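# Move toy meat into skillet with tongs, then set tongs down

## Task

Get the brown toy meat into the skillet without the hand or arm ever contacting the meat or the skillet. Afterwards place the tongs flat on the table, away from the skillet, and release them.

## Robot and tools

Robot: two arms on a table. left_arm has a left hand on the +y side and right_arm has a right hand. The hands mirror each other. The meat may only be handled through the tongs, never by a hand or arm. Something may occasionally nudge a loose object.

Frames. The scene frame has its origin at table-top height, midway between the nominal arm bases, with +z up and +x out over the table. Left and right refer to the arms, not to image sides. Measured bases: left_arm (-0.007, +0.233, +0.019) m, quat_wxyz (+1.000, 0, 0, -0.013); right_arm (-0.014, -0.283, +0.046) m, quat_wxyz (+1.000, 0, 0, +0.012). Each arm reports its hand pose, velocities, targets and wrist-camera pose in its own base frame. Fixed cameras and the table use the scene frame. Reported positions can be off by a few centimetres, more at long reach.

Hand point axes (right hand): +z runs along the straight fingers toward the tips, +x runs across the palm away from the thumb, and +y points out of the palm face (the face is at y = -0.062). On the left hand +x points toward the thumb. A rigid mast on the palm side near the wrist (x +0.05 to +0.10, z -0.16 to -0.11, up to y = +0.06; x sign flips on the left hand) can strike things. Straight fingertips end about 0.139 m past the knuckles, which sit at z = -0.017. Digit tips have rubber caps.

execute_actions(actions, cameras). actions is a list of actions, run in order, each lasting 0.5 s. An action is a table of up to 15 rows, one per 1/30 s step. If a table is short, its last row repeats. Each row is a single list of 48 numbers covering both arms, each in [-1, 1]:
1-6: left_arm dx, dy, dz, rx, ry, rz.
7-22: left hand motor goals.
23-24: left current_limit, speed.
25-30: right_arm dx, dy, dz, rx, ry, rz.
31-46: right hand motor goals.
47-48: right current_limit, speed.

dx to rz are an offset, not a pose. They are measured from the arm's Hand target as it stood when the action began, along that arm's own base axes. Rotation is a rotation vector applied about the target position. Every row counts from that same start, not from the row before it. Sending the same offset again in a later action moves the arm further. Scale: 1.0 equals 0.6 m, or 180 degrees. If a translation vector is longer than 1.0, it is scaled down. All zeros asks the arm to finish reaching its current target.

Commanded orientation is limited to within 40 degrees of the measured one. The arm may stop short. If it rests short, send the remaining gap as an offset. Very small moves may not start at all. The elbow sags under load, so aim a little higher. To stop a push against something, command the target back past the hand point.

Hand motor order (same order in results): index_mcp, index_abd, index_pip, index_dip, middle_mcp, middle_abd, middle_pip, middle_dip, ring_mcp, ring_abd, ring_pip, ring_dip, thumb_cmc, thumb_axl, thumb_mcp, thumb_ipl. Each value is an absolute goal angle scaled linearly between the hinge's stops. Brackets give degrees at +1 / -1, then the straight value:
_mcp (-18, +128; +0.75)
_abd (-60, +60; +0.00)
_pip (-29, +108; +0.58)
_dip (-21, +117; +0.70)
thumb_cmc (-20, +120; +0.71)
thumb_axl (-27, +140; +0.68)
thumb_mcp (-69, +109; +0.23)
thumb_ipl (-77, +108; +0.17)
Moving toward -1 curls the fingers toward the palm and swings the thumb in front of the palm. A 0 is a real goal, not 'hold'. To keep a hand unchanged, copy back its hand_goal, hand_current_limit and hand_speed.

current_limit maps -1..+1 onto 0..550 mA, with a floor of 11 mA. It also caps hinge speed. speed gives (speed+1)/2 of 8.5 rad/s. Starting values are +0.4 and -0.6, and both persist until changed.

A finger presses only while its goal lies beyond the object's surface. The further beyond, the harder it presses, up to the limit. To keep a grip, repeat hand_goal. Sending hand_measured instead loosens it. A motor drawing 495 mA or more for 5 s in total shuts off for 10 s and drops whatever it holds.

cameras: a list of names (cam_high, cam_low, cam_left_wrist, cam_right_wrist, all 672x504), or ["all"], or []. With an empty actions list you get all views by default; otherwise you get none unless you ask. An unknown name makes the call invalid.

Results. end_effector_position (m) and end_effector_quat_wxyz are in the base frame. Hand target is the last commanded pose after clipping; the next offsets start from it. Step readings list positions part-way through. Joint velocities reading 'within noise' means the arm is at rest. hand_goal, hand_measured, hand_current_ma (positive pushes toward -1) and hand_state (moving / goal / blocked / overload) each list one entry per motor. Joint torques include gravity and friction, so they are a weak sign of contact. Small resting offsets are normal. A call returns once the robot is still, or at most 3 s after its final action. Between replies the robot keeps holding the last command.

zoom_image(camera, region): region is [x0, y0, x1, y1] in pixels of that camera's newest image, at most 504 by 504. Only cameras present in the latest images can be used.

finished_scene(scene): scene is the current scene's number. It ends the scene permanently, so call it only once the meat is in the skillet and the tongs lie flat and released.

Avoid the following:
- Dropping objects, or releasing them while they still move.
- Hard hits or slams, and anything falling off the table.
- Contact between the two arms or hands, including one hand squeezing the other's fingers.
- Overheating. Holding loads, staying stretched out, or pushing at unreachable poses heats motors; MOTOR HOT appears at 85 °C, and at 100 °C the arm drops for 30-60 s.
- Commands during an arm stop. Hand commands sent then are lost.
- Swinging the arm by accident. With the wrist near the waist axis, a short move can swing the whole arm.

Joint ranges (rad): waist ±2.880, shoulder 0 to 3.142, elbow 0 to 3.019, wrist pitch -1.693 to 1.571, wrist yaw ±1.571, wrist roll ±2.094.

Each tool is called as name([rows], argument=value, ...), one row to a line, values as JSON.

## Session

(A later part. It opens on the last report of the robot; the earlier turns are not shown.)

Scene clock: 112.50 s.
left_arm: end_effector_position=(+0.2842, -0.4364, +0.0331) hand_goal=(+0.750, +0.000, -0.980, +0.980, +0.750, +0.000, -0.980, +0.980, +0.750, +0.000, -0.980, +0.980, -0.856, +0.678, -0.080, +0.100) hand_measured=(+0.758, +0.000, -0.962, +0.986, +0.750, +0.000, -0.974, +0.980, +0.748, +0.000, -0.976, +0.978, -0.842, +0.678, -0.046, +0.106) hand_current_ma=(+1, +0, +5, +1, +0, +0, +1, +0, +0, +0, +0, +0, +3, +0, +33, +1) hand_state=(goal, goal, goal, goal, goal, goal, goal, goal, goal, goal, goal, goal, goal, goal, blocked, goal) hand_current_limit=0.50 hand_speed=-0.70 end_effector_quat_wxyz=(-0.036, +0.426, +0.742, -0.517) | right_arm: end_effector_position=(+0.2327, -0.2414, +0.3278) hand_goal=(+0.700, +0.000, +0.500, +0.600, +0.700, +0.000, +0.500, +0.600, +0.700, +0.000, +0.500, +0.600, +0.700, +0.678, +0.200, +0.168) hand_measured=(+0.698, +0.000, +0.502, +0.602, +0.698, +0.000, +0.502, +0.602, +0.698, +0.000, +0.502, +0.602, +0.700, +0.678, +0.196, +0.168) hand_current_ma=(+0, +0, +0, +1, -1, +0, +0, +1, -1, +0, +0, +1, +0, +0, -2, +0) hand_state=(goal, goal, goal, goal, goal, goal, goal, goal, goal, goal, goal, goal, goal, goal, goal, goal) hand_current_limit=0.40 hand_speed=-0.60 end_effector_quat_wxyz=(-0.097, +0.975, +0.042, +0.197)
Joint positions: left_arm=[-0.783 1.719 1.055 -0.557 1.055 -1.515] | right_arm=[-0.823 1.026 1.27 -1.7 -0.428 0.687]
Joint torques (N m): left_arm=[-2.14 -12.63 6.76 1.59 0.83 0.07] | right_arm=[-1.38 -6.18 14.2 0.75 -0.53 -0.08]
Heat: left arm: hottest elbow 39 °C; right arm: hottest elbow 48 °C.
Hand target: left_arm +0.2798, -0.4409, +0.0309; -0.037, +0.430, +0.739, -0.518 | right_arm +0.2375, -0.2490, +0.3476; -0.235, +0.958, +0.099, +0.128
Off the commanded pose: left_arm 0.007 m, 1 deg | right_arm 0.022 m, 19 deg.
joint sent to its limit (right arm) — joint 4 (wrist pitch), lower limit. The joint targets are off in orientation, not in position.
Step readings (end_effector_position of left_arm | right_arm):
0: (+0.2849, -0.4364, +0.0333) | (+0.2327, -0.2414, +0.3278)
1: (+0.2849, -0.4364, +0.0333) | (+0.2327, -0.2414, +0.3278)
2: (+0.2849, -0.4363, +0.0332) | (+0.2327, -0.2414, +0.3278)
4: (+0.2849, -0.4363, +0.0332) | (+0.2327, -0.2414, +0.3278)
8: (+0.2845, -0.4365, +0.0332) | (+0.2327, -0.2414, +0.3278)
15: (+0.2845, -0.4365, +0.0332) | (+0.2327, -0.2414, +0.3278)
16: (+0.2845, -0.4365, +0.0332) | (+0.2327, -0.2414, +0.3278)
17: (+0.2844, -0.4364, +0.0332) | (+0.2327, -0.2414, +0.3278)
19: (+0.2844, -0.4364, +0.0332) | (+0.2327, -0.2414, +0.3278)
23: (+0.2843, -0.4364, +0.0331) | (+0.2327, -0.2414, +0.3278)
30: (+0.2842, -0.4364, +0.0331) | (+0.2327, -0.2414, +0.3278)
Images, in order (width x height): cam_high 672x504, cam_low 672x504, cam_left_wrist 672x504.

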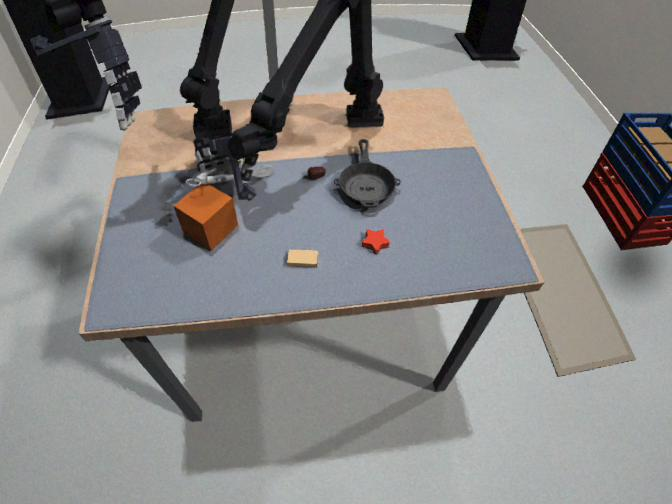

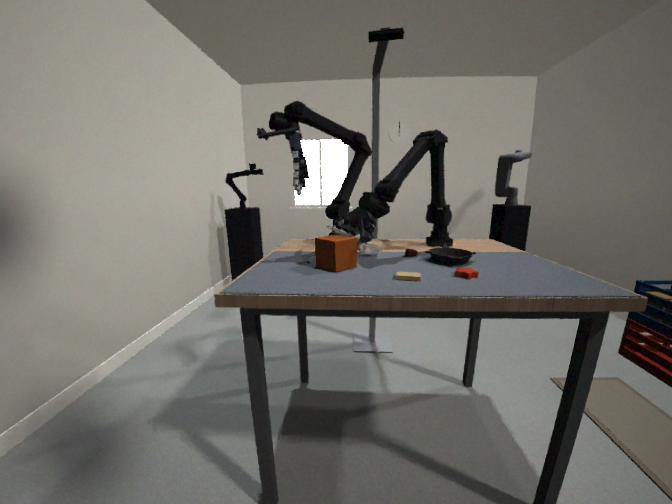

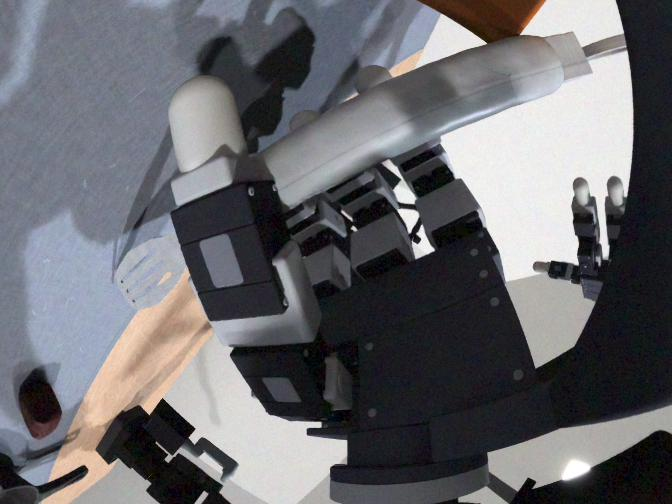

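execute_actions([
  [[0,0,0,0,0,0,0.7,0,-0.98,0.98,0.7,0,-0.98,0.98,0.7,0,-0.98,0.98,-0.857,0.677,-0.12,0.1,0.6,-0.7,0,0,0,0,0,0,0.7,0,0.5,0.6,0.7,0,0.5,0.6,0.7,0,0.5,0.6,0.7,0.678,0.2,0.168,0.4,-0.6]],
], cameras=["cam_high","cam_low","cam_left_wrist"])

zoom_image(camera="cam_high", region=[170, 120, 300, 240])

zoom_image(camera="cam_low", region=[300, 200, 420, 290])

Scene clock: 120.60 s.
left_arm: end_effector_position=(+0.2842, -0.4363, +0.0331) hand_goal=(+0.700, +0.000, -0.980, +0.980, +0.700, +0.000, -0.980, +0.980, +0.700, +0.000, -0.980, +0.980, -0.856, +0.678, -0.120, +0.100) hand_measured=(+0.742, +0.000, -0.960, +0.986, +0.732, -0.002, -0.968, +0.982, +0.698, +0.000, -0.976, +0.978, -0.842, +0.678, -0.048, +0.112) hand_current_ma=(+32, +0, +6, +1, +20, +0, +3, +0, +0, +0, +0, +0, +3, +0, +137, +4) hand_state=(blocked, goal, goal, goal, blocked, goal, goal, goal, goal, goal, goal, goal, goal, goal, blocked, goal) hand_current_limit=0.60 hand_speed=-0.70 end_effector_quat_wxyz=(-0.036, +0.426, +0.742, -0.517) | right_arm: end_effector_position=(+0.2327, -0.2414, +0.3278) hand_goal=(+0.700, +0.000, +0.500, +0.600, +0.700, +0.000, +0.500, +0.600, +0.700, +0.000, +0.500, +0.600, +0.700, +0.678, +0.200, +0.168) hand_measured=(+0.698, +0.000, +0.502, +0.602, +0.698, +0.000, +0.502, +0.602, +0.698, +0.000, +0.502, +0.602, +0.700, +0.678, +0.196, +0.168) hand_current_ma=(+0, +0, +0, +1, -1, +0, +0, +1, -1, +0, +0, +1, +0, +0, -2, +0) hand_state=(goal, goal, goal, goal, goal, goal, goal, goal, goal, goal, goal, goal, goal, goal, goal, goal) hand_current_limit=0.40 hand_speed=-0.60 end_effector_quat_wxyz=(-0.097, +0.975, +0.042, +0.197)
Joint positions: left_arm=[-0.783 1.719 1.055 -0.557 1.055 -1.516] | right_arm=[-0.823 1.026 1.27 -1.7 -0.428 0.687]
Joint torques (N m): left_arm=[-2.08 -12.63 6.78 1.59 0.83 0.09] | right_arm=[-2.14 -6.53 14.13 0.59 -0.5 -0.03]
Heat: left arm: hottest elbow 38 °C; right arm: hottest elbow 48 °C.
Hand target: left_arm +0.2798, -0.4409, +0.0309; -0.037, +0.430, +0.739, -0.518 | right_arm +0.2375, -0.2490, +0.3476; -0.235, +0.958, +0.099, +0.128
Off the commanded pose: left_arm 0.007 m, 1 deg | right_arm 0.022 m, 19 deg.
joint sent to its limit (right arm) — joint 4 (wrist pitch), lower limit. The joint targets are off in orientation, not in position.
Step readings (end_effector_position of left_arm | right_arm):
0: (+0.2842, -0.4364, +0.0331) | (+0.2327, -0.2414, +0.3278)
1: (+0.2842, -0.4364, +0.0331) | (+0.2327, -0.2414, +0.3278)
2: (+0.2842, -0.4364, +0.0331) | (+0.2327, -0.2414, +0.3278)
4: (+0.2842, -0.4363, +0.0331) | (+0.2327, -0.2414, +0.3278)
8: (+0.2842, -0.4363, +0.0331) | (+0.2327, -0.2414, +0.3278)
15: (+0.2842, -0.4363, +0.0331) | (+0.2327, -0.2414, +0.3278)
Images, in order (width x height): cam_high 672x504, cam_low 672x504, cam_left_wrist 672x504.

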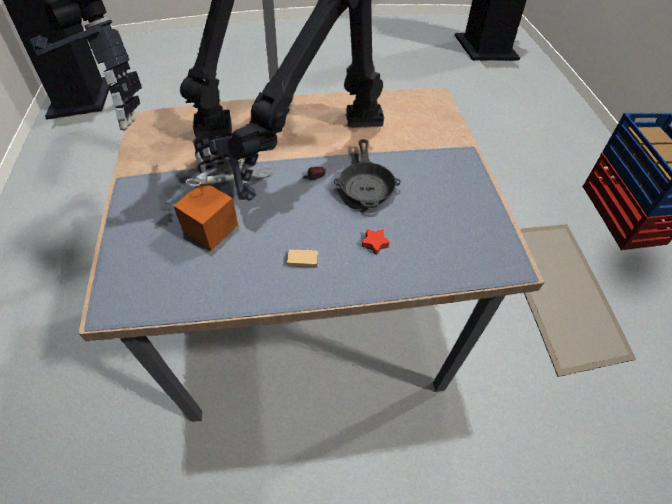

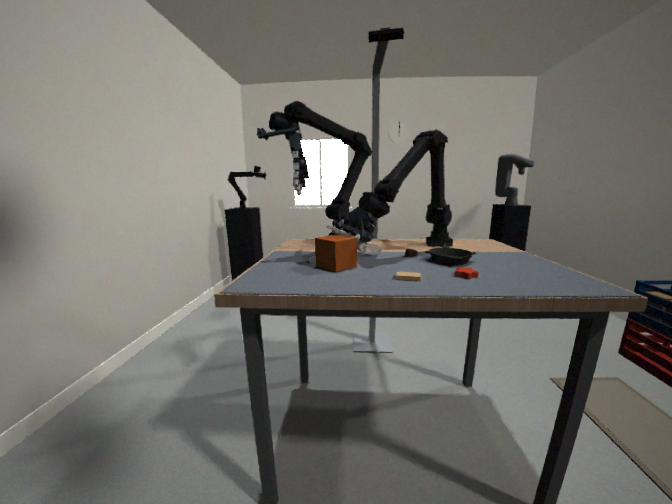

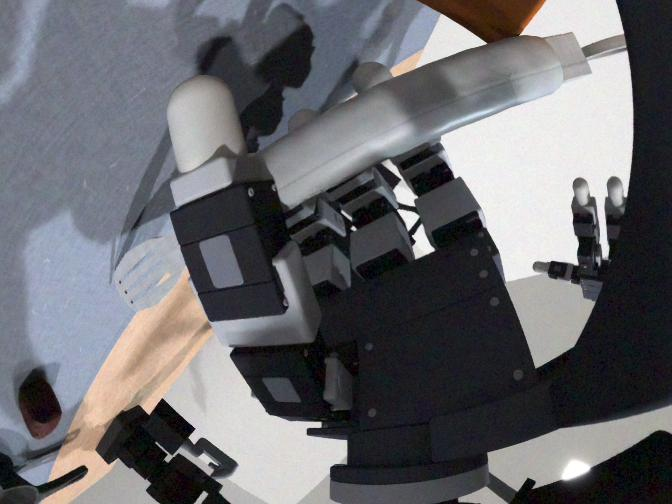

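Scaled by 3.877.

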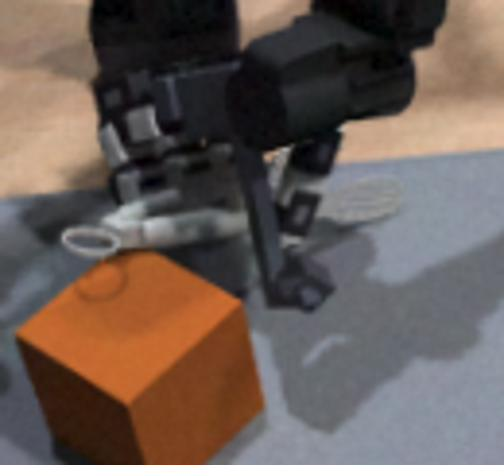

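Scaled by 4.200.

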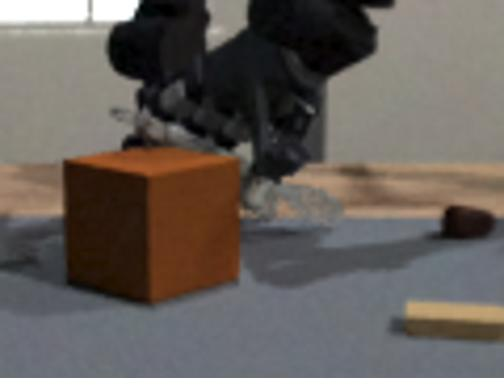

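execute_actions([
  [[0,0,0,0,0,0,0.66,0,-0.98,0.98,0.66,0,-0.98,0.98,0.66,0,-0.98,0.98,-0.857,0.677,-0.22,0.1,0.7,-0.7,0,0,0,0,0,0,0.7,0,0.5,0.6,0.7,0,0.5,0.6,0.7,0,0.5,0.6,0.7,0.678,0.2,0.168,0.4,-0.6]],
  [[0,0,0,0,0,0,0.6,0,-0.98,0.98,0.6,0,-0.98,0.98,0.6,0,-0.98,0.98,-0.857,0.677,-0.27,0.1,0.7,-0.7,0,0,0,0,0,0,0.7,0,0.5,0.6,0.7,0,0.5,0.6,0.7,0,0.5,0.6,0.7,0.678,0.2,0.168,0.4,-0.6]],
], cameras=["cam_high","cam_left_wrist"])

zoom_image(camera="cam_high", region=[170, 120, 300, 240])

Scene clock: 127.20 s.
left_arm: end_effector_position=(+0.2816, -0.4353, +0.0291) hand_goal=(+0.600, +0.000, -0.980, +0.980, +0.600, +0.000, -0.980, +0.980, +0.600, +0.000, -0.980, +0.980, -0.856, +0.678, -0.270, +0.100) hand_measured=(+0.638, +0.004, -0.958, +0.984, +0.644, -0.006, -0.958, +0.984, +0.622, +0.000, -0.970, +0.980, -0.836, +0.690, -0.124, +0.116) hand_current_ma=(+27, +0, +8, +0, +37, +0, +8, +0, +9, +0, +2, +0, +8, +4, +468, +9) hand_state=(blocked, goal, blocked, goal, blocked, goal, blocked, goal, blocked, goal, goal, goal, blocked, goal, blocked, goal) hand_current_limit=0.70 hand_speed=-0.70 end_effector_quat_wxyz=(-0.040, +0.425, +0.743, -0.515) | right_arm: end_effector_position=(+0.2327, -0.2414, +0.3278) hand_goal=(+0.700, +0.000, +0.500, +0.600, +0.700, +0.000, +0.500, +0.600, +0.700, +0.000, +0.500, +0.600, +0.700, +0.678, +0.200, +0.168) hand_measured=(+0.698, +0.000, +0.502, +0.602, +0.698, +0.000, +0.502, +0.602, +0.698, +0.000, +0.502, +0.602, +0.700, +0.678, +0.196, +0.168) hand_current_ma=(+0, +0, +0, +1, -1, +0, +0, +1, -1, +0, +0, +1, +0, +0, -2, +0) hand_state=(goal, goal, goal, goal, goal, goal, goal, goal, goal, goal, goal, goal, goal, goal, goal, goal) hand_current_limit=0.40 hand_speed=-0.60 end_effector_quat_wxyz=(-0.097, +0.975, +0.042, +0.197)
Joint positions: left_arm=[-0.785 1.724 1.051 -0.557 1.053 -1.517] | right_arm=[-0.823 1.026 1.27 -1.7 -0.428 0.687]
Joint torques (N m): left_arm=[-1.9 -12.98 7.02 1.59 0.88 0.09] | right_arm=[-1.49 -6.18 14.11 0.65 -0.47 -0.09]
Heat: left arm: hottest elbow 38 °C; right arm: hottest elbow 48 °C.
Hand target: left_arm +0.2798, -0.4409, +0.0309; -0.037, +0.430, +0.739, -0.518 | right_arm +0.2375, -0.2490, +0.3476; -0.235, +0.958, +0.099, +0.128
Off the commanded pose: left_arm 0.006 m, 1 deg | right_arm 0.022 m, 19 deg.
joint sent to its limit (right arm) — joint 4 (wrist pitch), lower limit. The joint targets are off in orientation, not in position.
Step readings (end_effector_position of left_arm | right_arm):
0: (+0.2842, -0.4363, +0.0331) | (+0.2327, -0.2414, +0.3278)
1: (+0.2842, -0.4363, +0.0331) | (+0.2327, -0.2414, +0.3278)
2: (+0.2842, -0.4363, +0.0331) | (+0.2327, -0.2414, +0.3278)
4: (+0.2843, -0.4363, +0.0330) | (+0.2327, -0.2414, +0.3278)
8: (+0.2837, -0.4361, +0.0323) | (+0.2327, -0.2414, +0.3278)
15: (+0.2819, -0.4352, +0.0294) | (+0.2327, -0.2414, +0.3278)
16: (+0.2819, -0.4351, +0.0292) | (+0.2327, -0.2414, +0.3278)
17: (+0.2819, -0.4351, +0.0292) | (+0.2327, -0.2414, +0.3278)
19: (+0.2816, -0.4353, +0.0291) | (+0.2327, -0.2414, +0.3278)
23: (+0.2816, -0.4353, +0.0291) | (+0.2327, -0.2414, +0.3278)
30: (+0.2816, -0.4353, +0.0291) | (+0.2327, -0.2414, +0.3278)
Images, in order (width x height): cam_high 672x504, cam_left_wrist 672x504.

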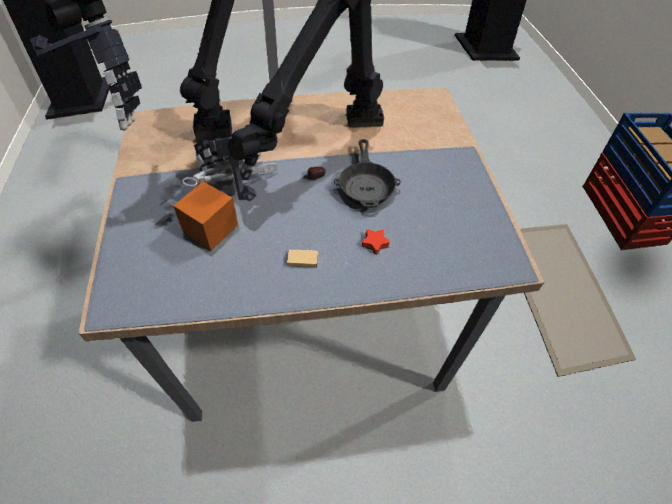

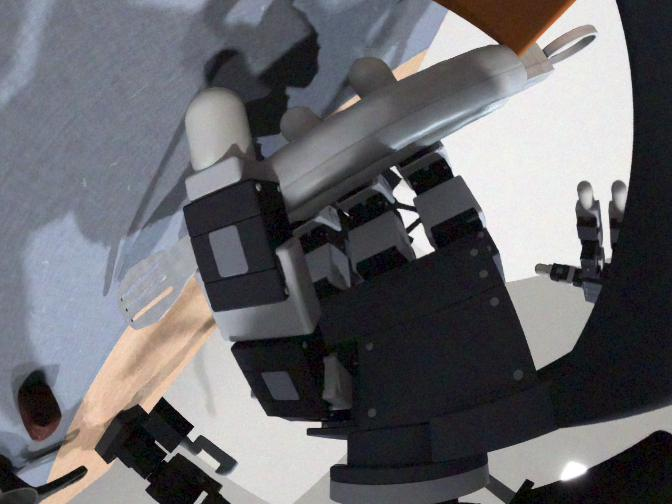

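Scaled by 3.877.

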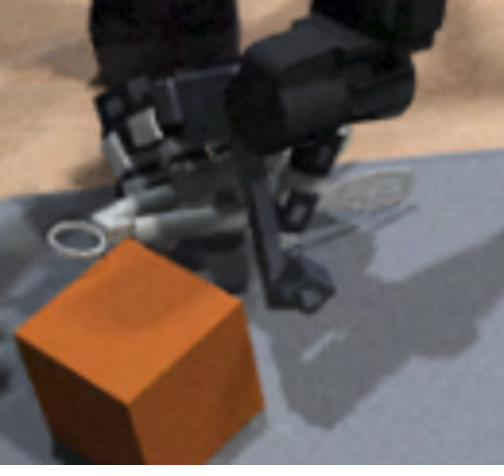

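execute_actions([
  [[0,0,0,0,0,0,0.52,0,-0.98,0.98,0.52,0,-0.98,0.98,0.52,0,-0.98,0.98,-0.857,0.677,-0.27,0.1,0.7,-0.7,0,0,0,0,0,0,0.7,0,0.5,0.6,0.7,0,0.5,0.6,0.7,0,0.5,0.6,0.7,0.678,0.2,0.168,0.4,-0.6]],
  [[0,0,0,0,0,0,0.46,0,-0.98,0.98,0.46,0,-0.98,0.98,0.46,0,-0.98,0.98,-0.857,0.677,-0.27,0.1,0.7,-0.7,0,0,0,0,0,0,0.7,0,0.5,0.6,0.7,0,0.5,0.6,0.7,0,0.5,0.6,0.7,0.678,0.2,0.168,0.4,-0.6]],
], cameras=["cam_high","cam_low","cam_left_wrist"])

zoom_image(camera="cam_high", region=[170, 120, 300, 240])

zoom_image(camera="cam_low", region=[300, 200, 420, 290])

Scene clock: 136.30 s.
left_arm: end_effector_position=(+0.2805, -0.4360, +0.0290) hand_goal=(+0.460, +0.000, -0.980, +0.980, +0.460, +0.000, -0.980, +0.980, +0.460, +0.000, -0.980, +0.980, -0.856, +0.678, -0.270, +0.100) hand_measured=(+0.492, +0.004, -0.958, +0.984, +0.514, -0.006, -0.966, +0.984, +0.504, -0.002, -0.962, +0.982, -0.828, +0.690, -0.124, +0.118) hand_current_ma=(+18, +0, +8, +0, +53, +0, +3, +0, +35, +0, +5, +0, +14, +4, +468, +11) hand_state=(blocked, goal, blocked, goal, blocked, goal, goal, goal, blocked, goal, goal, goal, blocked, goal, blocked, goal) hand_current_limit=0.70 hand_speed=-0.70 end_effector_quat_wxyz=(-0.041, +0.426, +0.743, -0.515) | right_arm: end_effector_position=(+0.2327, -0.2414, +0.3278) hand_goal=(+0.700, +0.000, +0.500, +0.600, +0.700, +0.000, +0.500, +0.600, +0.700, +0.000, +0.500, +0.600, +0.700, +0.678, +0.200, +0.168) hand_measured=(+0.698, +0.000, +0.502, +0.602, +0.698, +0.000, +0.502, +0.602, +0.698, +0.000, +0.502, +0.602, +0.700, +0.678, +0.196, +0.168) hand_current_ma=(+0, +0, +0, +1, -1, +0, +0, +1, -1, +0, +0, +1, +0, +0, -2, +0) hand_state=(goal, goal, goal, goal, goal, goal, goal, goal, goal, goal, goal, goal, goal, goal, goal, goal) hand_current_limit=0.40 hand_speed=-0.60 end_effector_quat_wxyz=(-0.097, +0.975, +0.042, +0.197)
Joint positions: left_arm=[-0.788 1.724 1.051 -0.557 1.054 -1.517] | right_arm=[-0.823 1.026 1.27 -1.7 -0.428 0.687]
Joint torques (N m): left_arm=[-1.67 -13.1 7.02 1.61 0.86 0.1] | right_arm=[-1.44 -6.3 14.09 0.51 -0.48 -0.08]
Heat: left arm: hottest elbow 38 °C; right arm: hottest elbow 48 °C.
Hand target: left_arm +0.2797, -0.4410, +0.0309; -0.037, +0.430, +0.739, -0.518 | right_arm +0.2375, -0.2490, +0.3476; -0.235, +0.958, +0.099, +0.128
Off the commanded pose: left_arm 0.005 m, 1 deg | right_arm 0.022 m, 19 deg.
joint sent to its limit (right arm) — joint 4 (wrist pitch), lower limit. The joint targets are off in orientation, not in position.
Step readings (end_effector_position of left_arm | right_arm):
0: (+0.2816, -0.4353, +0.0291) | (+0.2327, -0.2414, +0.3278)
1: (+0.2816, -0.4353, +0.0291) | (+0.2327, -0.2414, +0.3278)
2: (+0.2814, -0.4355, +0.0292) | (+0.2327, -0.2414, +0.3278)
4: (+0.2813, -0.4355, +0.0291) | (+0.2327, -0.2414, +0.3278)
8: (+0.2811, -0.4357, +0.0291) | (+0.2327, -0.2414, +0.3278)
15: (+0.2811, -0.4357, +0.0291) | (+0.2327, -0.2414, +0.3278)
16: (+0.2810, -0.4357, +0.0292) | (+0.2327, -0.2414, +0.3278)
17: (+0.2809, -0.4358, +0.0292) | (+0.2327, -0.2414, +0.3278)
19: (+0.2805, -0.4360, +0.0292) | (+0.2327, -0.2414, +0.3278)
23: (+0.2805, -0.4360, +0.0290) | (+0.2327, -0.2414, +0.3278)
30: (+0.2805, -0.4360, +0.0290) | (+0.2327, -0.2414, +0.3278)
Images, in order (width x height): cam_high 672x504, cam_low 672x504, cam_left_wrist 672x504.

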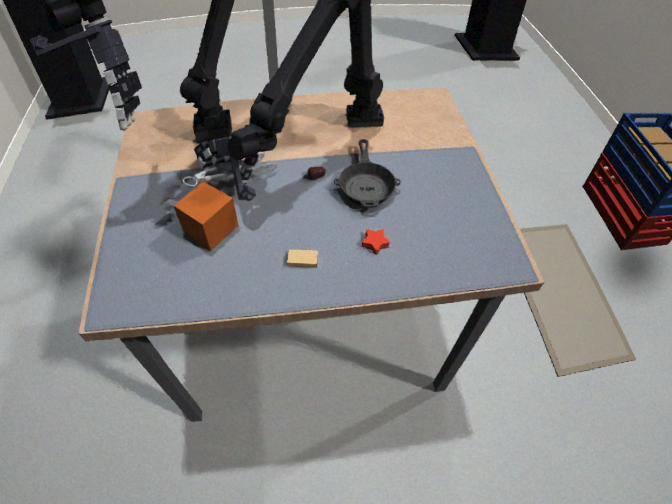

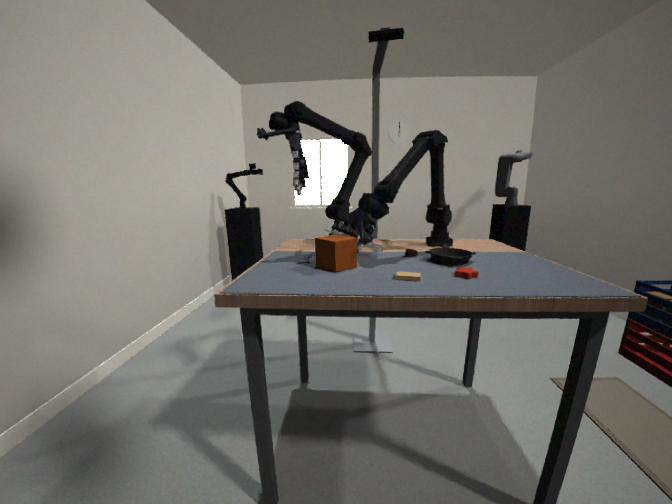

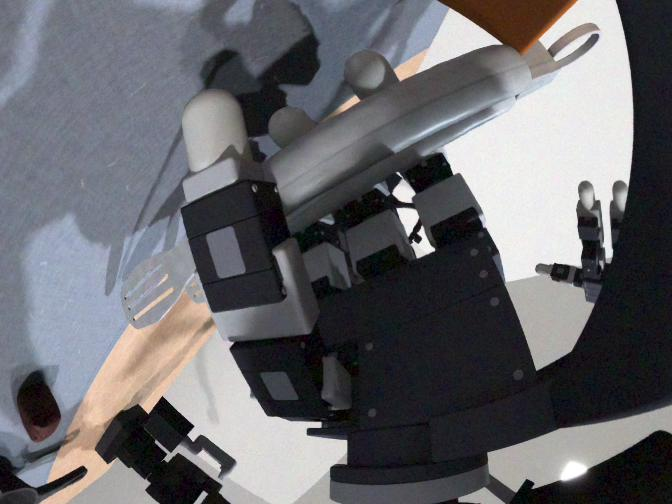

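Scaled by 3.877.

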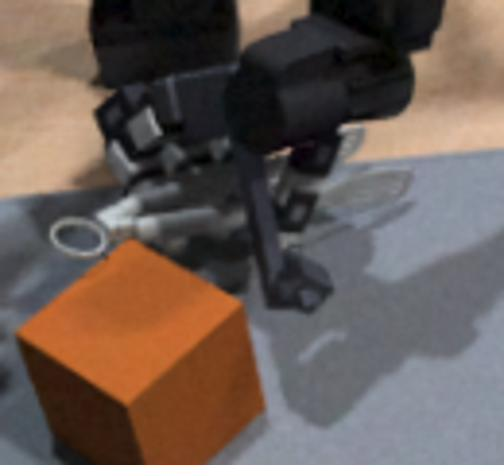

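Scaled by 4.200.

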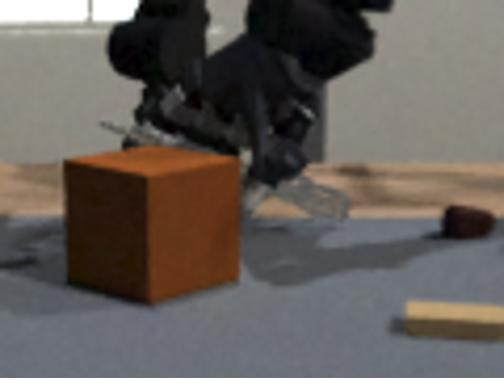

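execute_actions([
  [[0.045,0.04,0.0,0,0,0,0.5,0,-0.98,0.98,0.5,0,-0.98,0.98,0.5,0,-0.98,0.98,-0.857,0.677,-0.2,0.1,0.7,-0.7,0,0,0,0,0,0,0.7,0,0.5,0.6,0.7,0,0.5,0.6,0.7,0,0.5,0.6,0.7,0.678,0.2,0.168,0.4,-0.6]],
], cameras=["cam_high","cam_low","cam_left_wrist"])

zoom_image(camera="cam_high", region=[170, 120, 300, 240])

zoom_image(camera="cam_low", region=[300, 200, 420, 290])

Scene clock: 146.97 s.
left_arm: end_effector_position=(+0.2908, -0.4074, +0.0206) hand_goal=(+0.500, +0.000, -0.980, +0.980, +0.500, +0.000, -0.980, +0.980, +0.500, +0.000, -0.980, +0.980, -0.856, +0.678, -0.200, +0.100) hand_measured=(+0.510, +0.004, -0.962, +0.984, +0.530, -0.006, -0.968, +0.984, +0.512, -0.002, -0.970, +0.982, -0.830, +0.688, -0.122, +0.118) hand_current_ma=(+2, +0, +6, +0, +17, +0, +3, +0, +3, +0, +2, +0, +12, +3, +154, +11) hand_state=(goal, goal, goal, goal, blocked, goal, goal, goal, goal, goal, goal, goal, blocked, goal, blocked, goal) hand_current_limit=0.70 hand_speed=-0.70 end_effector_quat_wxyz=(-0.052, +0.423, +0.744, -0.514) | right_arm: end_effector_position=(+0.2327, -0.2414, +0.3278) hand_goal=(+0.700, +0.000, +0.500, +0.600, +0.700, +0.000, +0.500, +0.600, +0.700, +0.000, +0.500, +0.600, +0.700, +0.678, +0.200, +0.168) hand_measured=(+0.698, +0.000, +0.502, +0.602, +0.698, +0.000, +0.502, +0.602, +0.698, +0.000, +0.502, +0.602, +0.700, +0.678, +0.196, +0.168) hand_current_ma=(+0, +0, +0, +1, -1, +0, +0, +1, -1, +0, +0, +1, +0, +0, -2, +0) hand_state=(goal, goal, goal, goal, goal, goal, goal, goal, goal, goal, goal, goal, goal, goal, goal, goal) hand_current_limit=0.40 hand_speed=-0.60 end_effector_quat_wxyz=(-0.097, +0.975, +0.042, +0.197)
Joint positions: left_arm=[-0.727 1.737 1.051 -0.68 1.075 -1.387] | right_arm=[-0.823 1.026 1.27 -1.7 -0.428 0.687]
Joint torques (N m): left_arm=[-0.26 -12.34 9.77 0.39 0.9 0.26] | right_arm=[-1.73 -6.07 14.08 0.7 -0.51 -0.11]
Heat: left arm: hottest elbow 38 °C; right arm: hottest elbow 49 °C.
Hand target: left_arm +0.3069, -0.4169, +0.0309; -0.037, +0.430, +0.739, -0.518 | right_arm +0.2375, -0.2490, +0.3476; -0.235, +0.958, +0.099, +0.128
Off the commanded pose: left_arm 0.021 m, 2 deg | right_arm 0.022 m, 19 deg.
joint sent to its limit (right arm) — joint 4 (wrist pitch), lower limit. The joint targets are off in orientation, not in position.
Step readings (end_effector_position of left_arm | right_arm):
0: (+0.2805, -0.4360, +0.0290) | (+0.2327, -0.2414, +0.3278)
1: (+0.2805, -0.4360, +0.0290) | (+0.2327, -0.2414, +0.3278)
2: (+0.2801, -0.4354, +0.0288) | (+0.2327, -0.2414, +0.3278)
4: (+0.2790, -0.4313, +0.0284) | (+0.2327, -0.2414, +0.3278)
8: (+0.2840, -0.4184, +0.0246) | (+0.2327, -0.2414, +0.3278)
15: (+0.2910, -0.4077, +0.0208) | (+0.2327, -0.2414, +0.3278)
Images, in order (width x height): cam_high 672x504, cam_low 672x504, cam_left_wrist 672x504.

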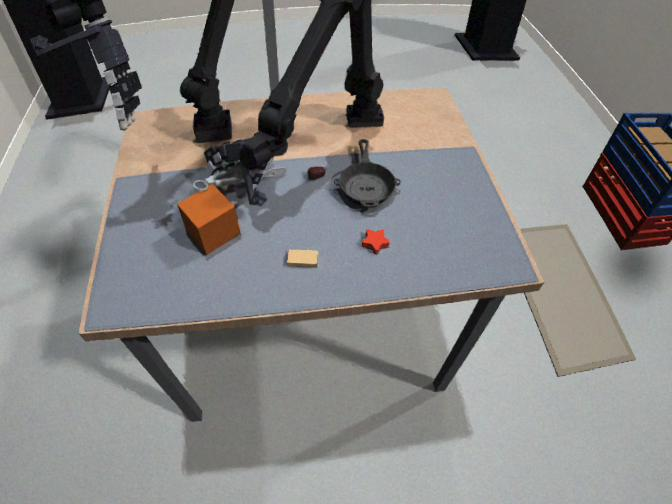

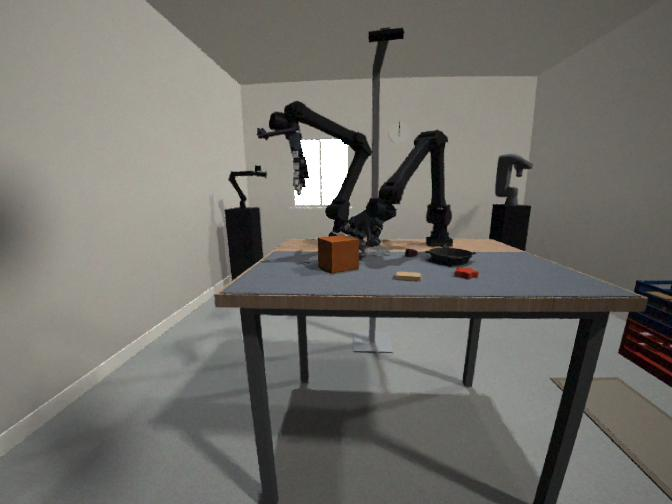

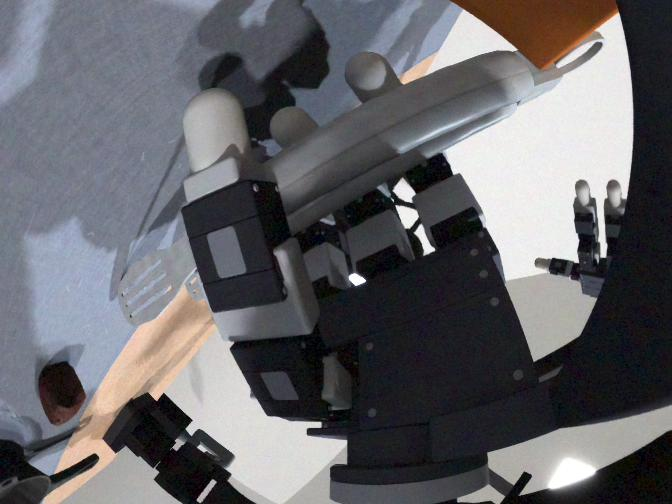

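Scaled by 3.877.

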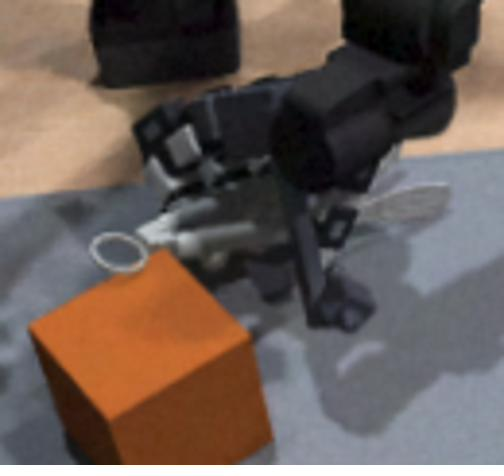

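Scaled by 4.200.

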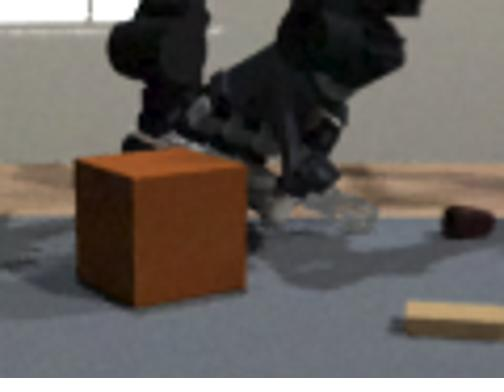

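execute_actions([
  [[0.0,0.0,0.06,0,0,0,0.48,0,-0.98,0.98,0.48,0,-0.98,0.98,0.48,0,-0.98,0.98,-0.857,0.677,-0.27,0.1,0.7,-0.7,0,0,0,0,0,0,0.7,0,0.5,0.6,0.7,0,0.5,0.6,0.7,0,0.5,0.6,0.7,0.678,0.2,0.168,0.4,-0.6]],
], cameras=["cam_high","cam_low","cam_left_wrist"])

zoom_image(camera="cam_high", region=[170, 120, 300, 240])

zoom_image(camera="cam_low", region=[300, 200, 420, 290])

Scene clock: 157.53 s.
left_arm: end_effector_position=(+0.2777, -0.3958, +0.0281) hand_goal=(+0.480, +0.000, -0.980, +0.980, +0.480, +0.000, -0.980, +0.980, +0.480, +0.000, -0.980, +0.980, -0.856, +0.678, -0.270, +0.100) hand_measured=(+0.506, +0.004, -0.962, +0.984, +0.528, -0.006, -0.968, +0.984, +0.500, -0.002, -0.970, +0.982, -0.830, +0.688, -0.122, +0.118) hand_current_ma=(+13, +0, +6, +0, +40, +0, +2, +0, +8, +0, +2, +0, +13, +3, +468, +11) hand_state=(blocked, goal, goal, goal, blocked, goal, goal, goal, blocked, goal, goal, goal, blocked, goal, blocked, goal) hand_current_limit=0.70 hand_speed=-0.70 end_effector_quat_wxyz=(-0.081, +0.408, +0.754, -0.507) | right_arm: end_effector_position=(+0.2327, -0.2414, +0.3278) hand_goal=(+0.700, +0.000, +0.500, +0.600, +0.700, +0.000, +0.500, +0.600, +0.700, +0.000, +0.500, +0.600, +0.700, +0.678, +0.200, +0.168) hand_measured=(+0.698, +0.000, +0.502, +0.602, +0.698, +0.000, +0.502, +0.602, +0.698, +0.000, +0.502, +0.602, +0.700, +0.678, +0.196, +0.168) hand_current_ma=(+0, +0, +0, +1, -1, +0, +0, +1, -1, +0, +0, +1, +0, +0, -2, +0) hand_state=(goal, goal, goal, goal, goal, goal, goal, goal, goal, goal, goal, goal, goal, goal, goal, goal) hand_current_limit=0.40 hand_speed=-0.60 end_effector_quat_wxyz=(-0.097, +0.975, +0.042, +0.197)
Joint positions: left_arm=[-0.727 1.718 1.057 -0.776 1.075 -1.385] | right_arm=[-0.823 1.026 1.27 -1.7 -0.428 0.687]
Joint torques (N m): left_arm=[-0.26 -15.5 11.85 0.38 0.92 0.24] | right_arm=[-1.85 -5.48 14.12 0.44 -0.51 -0.07]
Heat: left arm: hottest elbow 38 °C; right arm: hottest elbow 49 °C.
Hand target: left_arm +0.3068, -0.4169, +0.0669; -0.037, +0.430, +0.739, -0.518 | right_arm +0.2375, -0.2490, +0.3476; -0.235, +0.958, +0.099, +0.128
Off the commanded pose: left_arm 0.053 m, 6 deg | right_arm 0.022 m, 19 deg.
joint sent to its limit (right arm) — joint 4 (wrist pitch), lower limit. The joint targets are off in orientation, not in position.
Step readings (end_effector_position of left_arm | right_arm):
0: (+0.2908, -0.4075, +0.0206) | (+0.2327, -0.2414, +0.3278)
1: (+0.2906, -0.4073, +0.0206) | (+0.2327, -0.2414, +0.3278)
2: (+0.2899, -0.4066, +0.0207) | (+0.2327, -0.2414, +0.3278)
4: (+0.2871, -0.4042, +0.0215) | (+0.2327, -0.2414, +0.3278)
8: (+0.2817, -0.3993, +0.0245) | (+0.2327, -0.2414, +0.3278)
15: (+0.2784, -0.3965, +0.0282) | (+0.2327, -0.2414, +0.3278)
Images, in order (width x height): cam_high 672x504, cam_low 672x504, cam_left_wrist 672x504.

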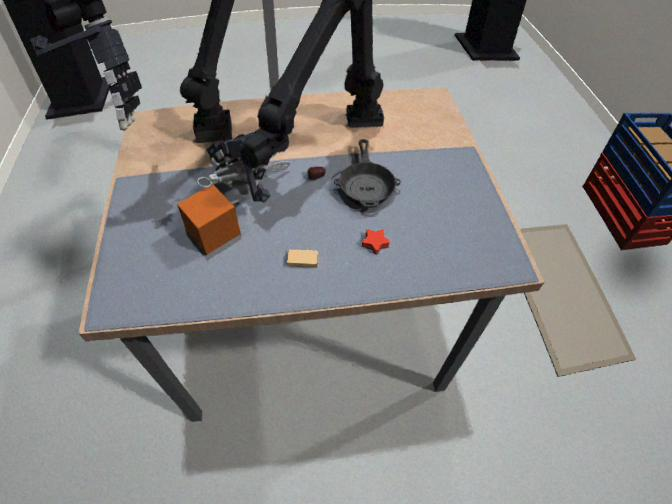

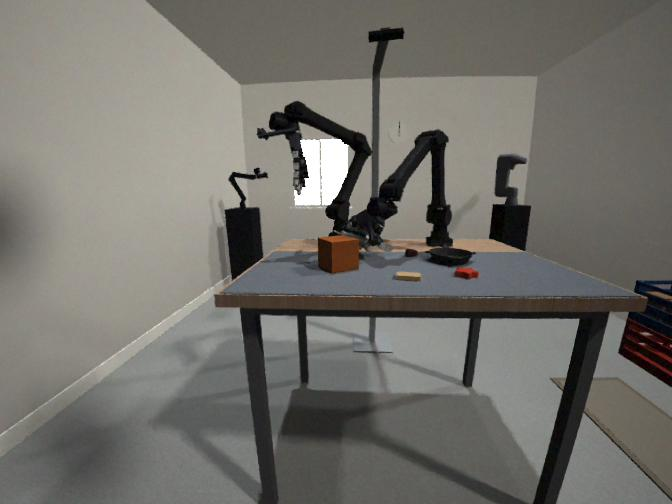

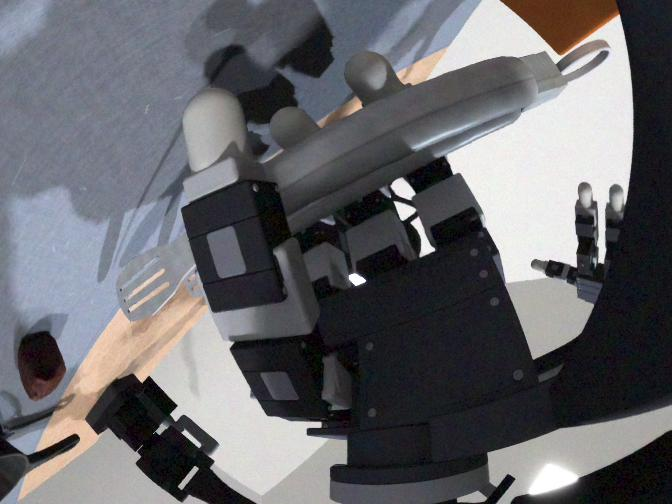

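Scaled by 3.877.

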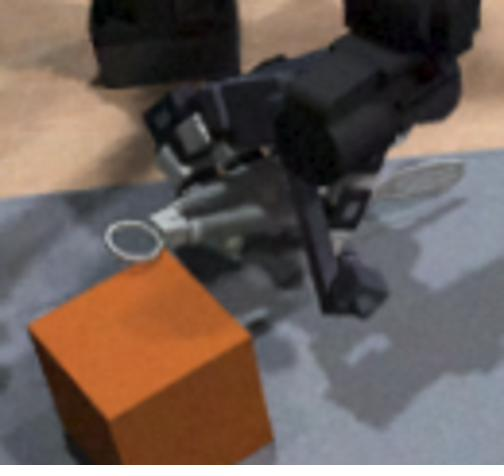

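Scaled by 4.200.

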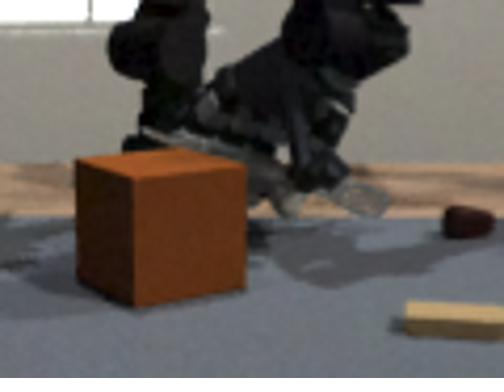

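execute_actions([
  [[0.0,0.0,0.08,0,0,0,0.47,0,-0.98,0.98,0.47,0,-0.98,0.98,0.47,0,-0.98,0.98,-0.857,0.677,-0.27,0.1,0.7,-0.7,0,0,0,0,0,0,0.7,0,0.5,0.6,0.7,0,0.5,0.6,0.7,0,0.5,0.6,0.7,0.678,0.2,0.168,0.4,-0.6]],
  [[0.04,0.06,0.03,0.0217,0.0362,0.0885,0.47,0,-0.98,0.98,0.47,0,-0.98,0.98,0.47,0,-0.98,0.98,-0.857,0.677,-0.27,0.1,0.7,-0.7,0,0,0,0,0,0,0.7,0,0.5,0.6,0.7,0,0.5,0.6,0.7,0,0.5,0.6,0.7,0.678,0.2,0.168,0.4,-0.6]],
], cameras=["cam_high","cam_low","cam_left_wrist"])

zoom_image(camera="cam_high", region=[180, 120, 310, 240])

zoom_image(camera="cam_low", region=[310, 190, 430, 280])

Scene clock: 183.37 s.
left_arm: end_effector_position=(+0.3287, -0.3734, +0.1149) hand_goal=(+0.470, +0.000, -0.980, +0.980, +0.470, +0.000, -0.980, +0.980, +0.470, +0.000, -0.980, +0.980, -0.856, +0.678, -0.270, +0.100) hand_measured=(+0.502, +0.004, -0.962, +0.984, +0.520, -0.006, -0.968, +0.984, +0.492, -0.002, -0.968, +0.982, -0.826, +0.688, -0.122, +0.118) hand_current_ma=(+19, +0, +6, +0, +46, +0, +2, +0, +9, +0, +2, +0, +15, +3, +467, +11) hand_state=(blocked, goal, goal, goal, blocked, goal, goal, goal, blocked, goal, goal, goal, blocked, goal, blocked, goal) hand_current_limit=0.70 hand_speed=-0.70 end_effector_quat_wxyz=(-0.041, +0.281, +0.812, -0.509) | right_arm: end_effector_position=(+0.2327, -0.2414, +0.3278) hand_goal=(+0.700, +0.000, +0.500, +0.600, +0.700, +0.000, +0.500, +0.600, +0.700, +0.000, +0.500, +0.600, +0.700, +0.678, +0.200, +0.168) hand_measured=(+0.698, +0.000, +0.502, +0.602, +0.698, +0.000, +0.502, +0.602, +0.698, +0.000, +0.502, +0.602, +0.700, +0.678, +0.196, +0.168) hand_current_ma=(+0, +0, +0, +1, -1, +0, +0, +1, -1, +0, +0, +1, +0, +0, -2, +0) hand_state=(goal, goal, goal, goal, goal, goal, goal, goal, goal, goal, goal, goal, goal, goal, goal, goal) hand_current_limit=0.40 hand_speed=-0.60 end_effector_quat_wxyz=(-0.097, +0.975, +0.042, +0.197)
Joint positions: left_arm=[-0.629 1.575 1.128 -0.751 1.032 -1.747] | right_arm=[-0.823 1.026 1.27 -1.7 -0.428 0.687]
Joint torques (N m): left_arm=[-1.85 -14.33 8.47 1.74 0.81 0.03] | right_arm=[-1.73 -6.01 14.09 0.62 -0.5 -0.07]
Heat: left arm: hottest elbow 41 °C; right arm: hottest elbow 49 °C.
Hand target: left_arm +0.3307, -0.3809, +0.1328; -0.021, +0.292, +0.805, -0.516 | right_arm +0.2375, -0.2490, +0.3476; -0.235, +0.958, +0.099, +0.128
Off the commanded pose: left_arm 0.020 m, 3 deg | right_arm 0.022 m, 19 deg.
joint sent to its limit (right arm) — joint 4 (wrist pitch), lower limit. The joint targets are off in orientation, not in position.
Step readings (end_effector_position of left_arm | right_arm):
0: (+0.2777, -0.3958, +0.0281) | (+0.2327, -0.2414, +0.3278)
1: (+0.2777, -0.3958, +0.0284) | (+0.2327, -0.2414, +0.3278)
2: (+0.2773, -0.3950, +0.0296) | (+0.2327, -0.2414, +0.3278)
4: (+0.2756, -0.3933, +0.0358) | (+0.2327, -0.2414, +0.3278)
8: (+0.2773, -0.3947, +0.0596) | (+0.2327, -0.2414, +0.3278)
15: (+0.2861, -0.4030, +0.0865) | (+0.2327, -0.2414, +0.3278)
16: (+0.2863, -0.4027, +0.0866) | (+0.2327, -0.2414, +0.3278)
17: (+0.2864, -0.4010, +0.0866) | (+0.2327, -0.2414, +0.3278)
19: (+0.2892, -0.3958, +0.0870) | (+0.2327, -0.2414, +0.3278)
23: (+0.3096, -0.3814, +0.0935) | (+0.2327, -0.2414, +0.3278)
30: (+0.3289, -0.3731, +0.1118) | (+0.2327, -0.2414, +0.3278)
Images, in order (width x height): cam_high 672x504, cam_low 672x504, cam_left_wrist 672x504.

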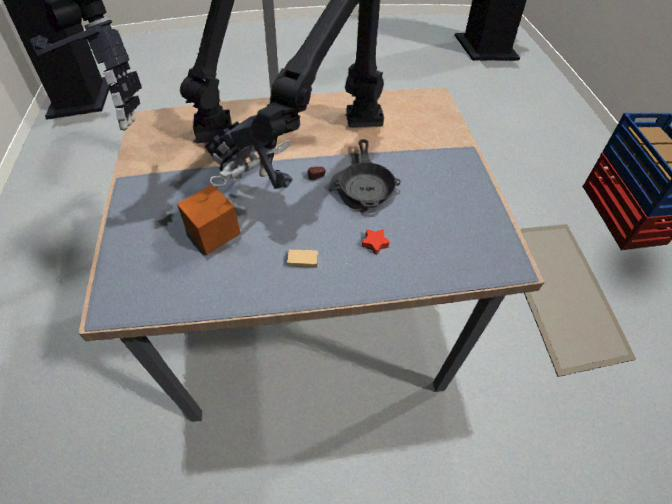

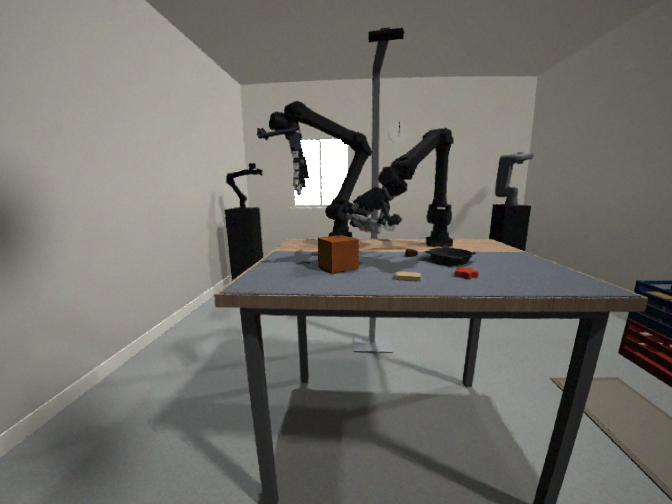

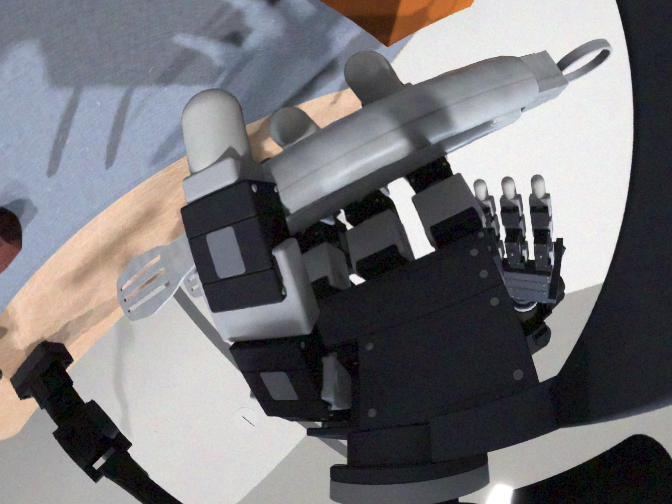

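Scaled by 3.877.

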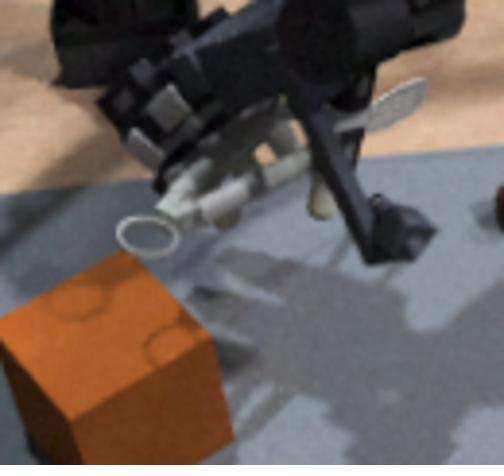

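Scaled by 4.200.

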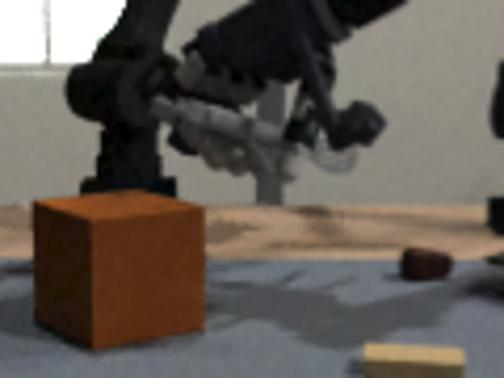

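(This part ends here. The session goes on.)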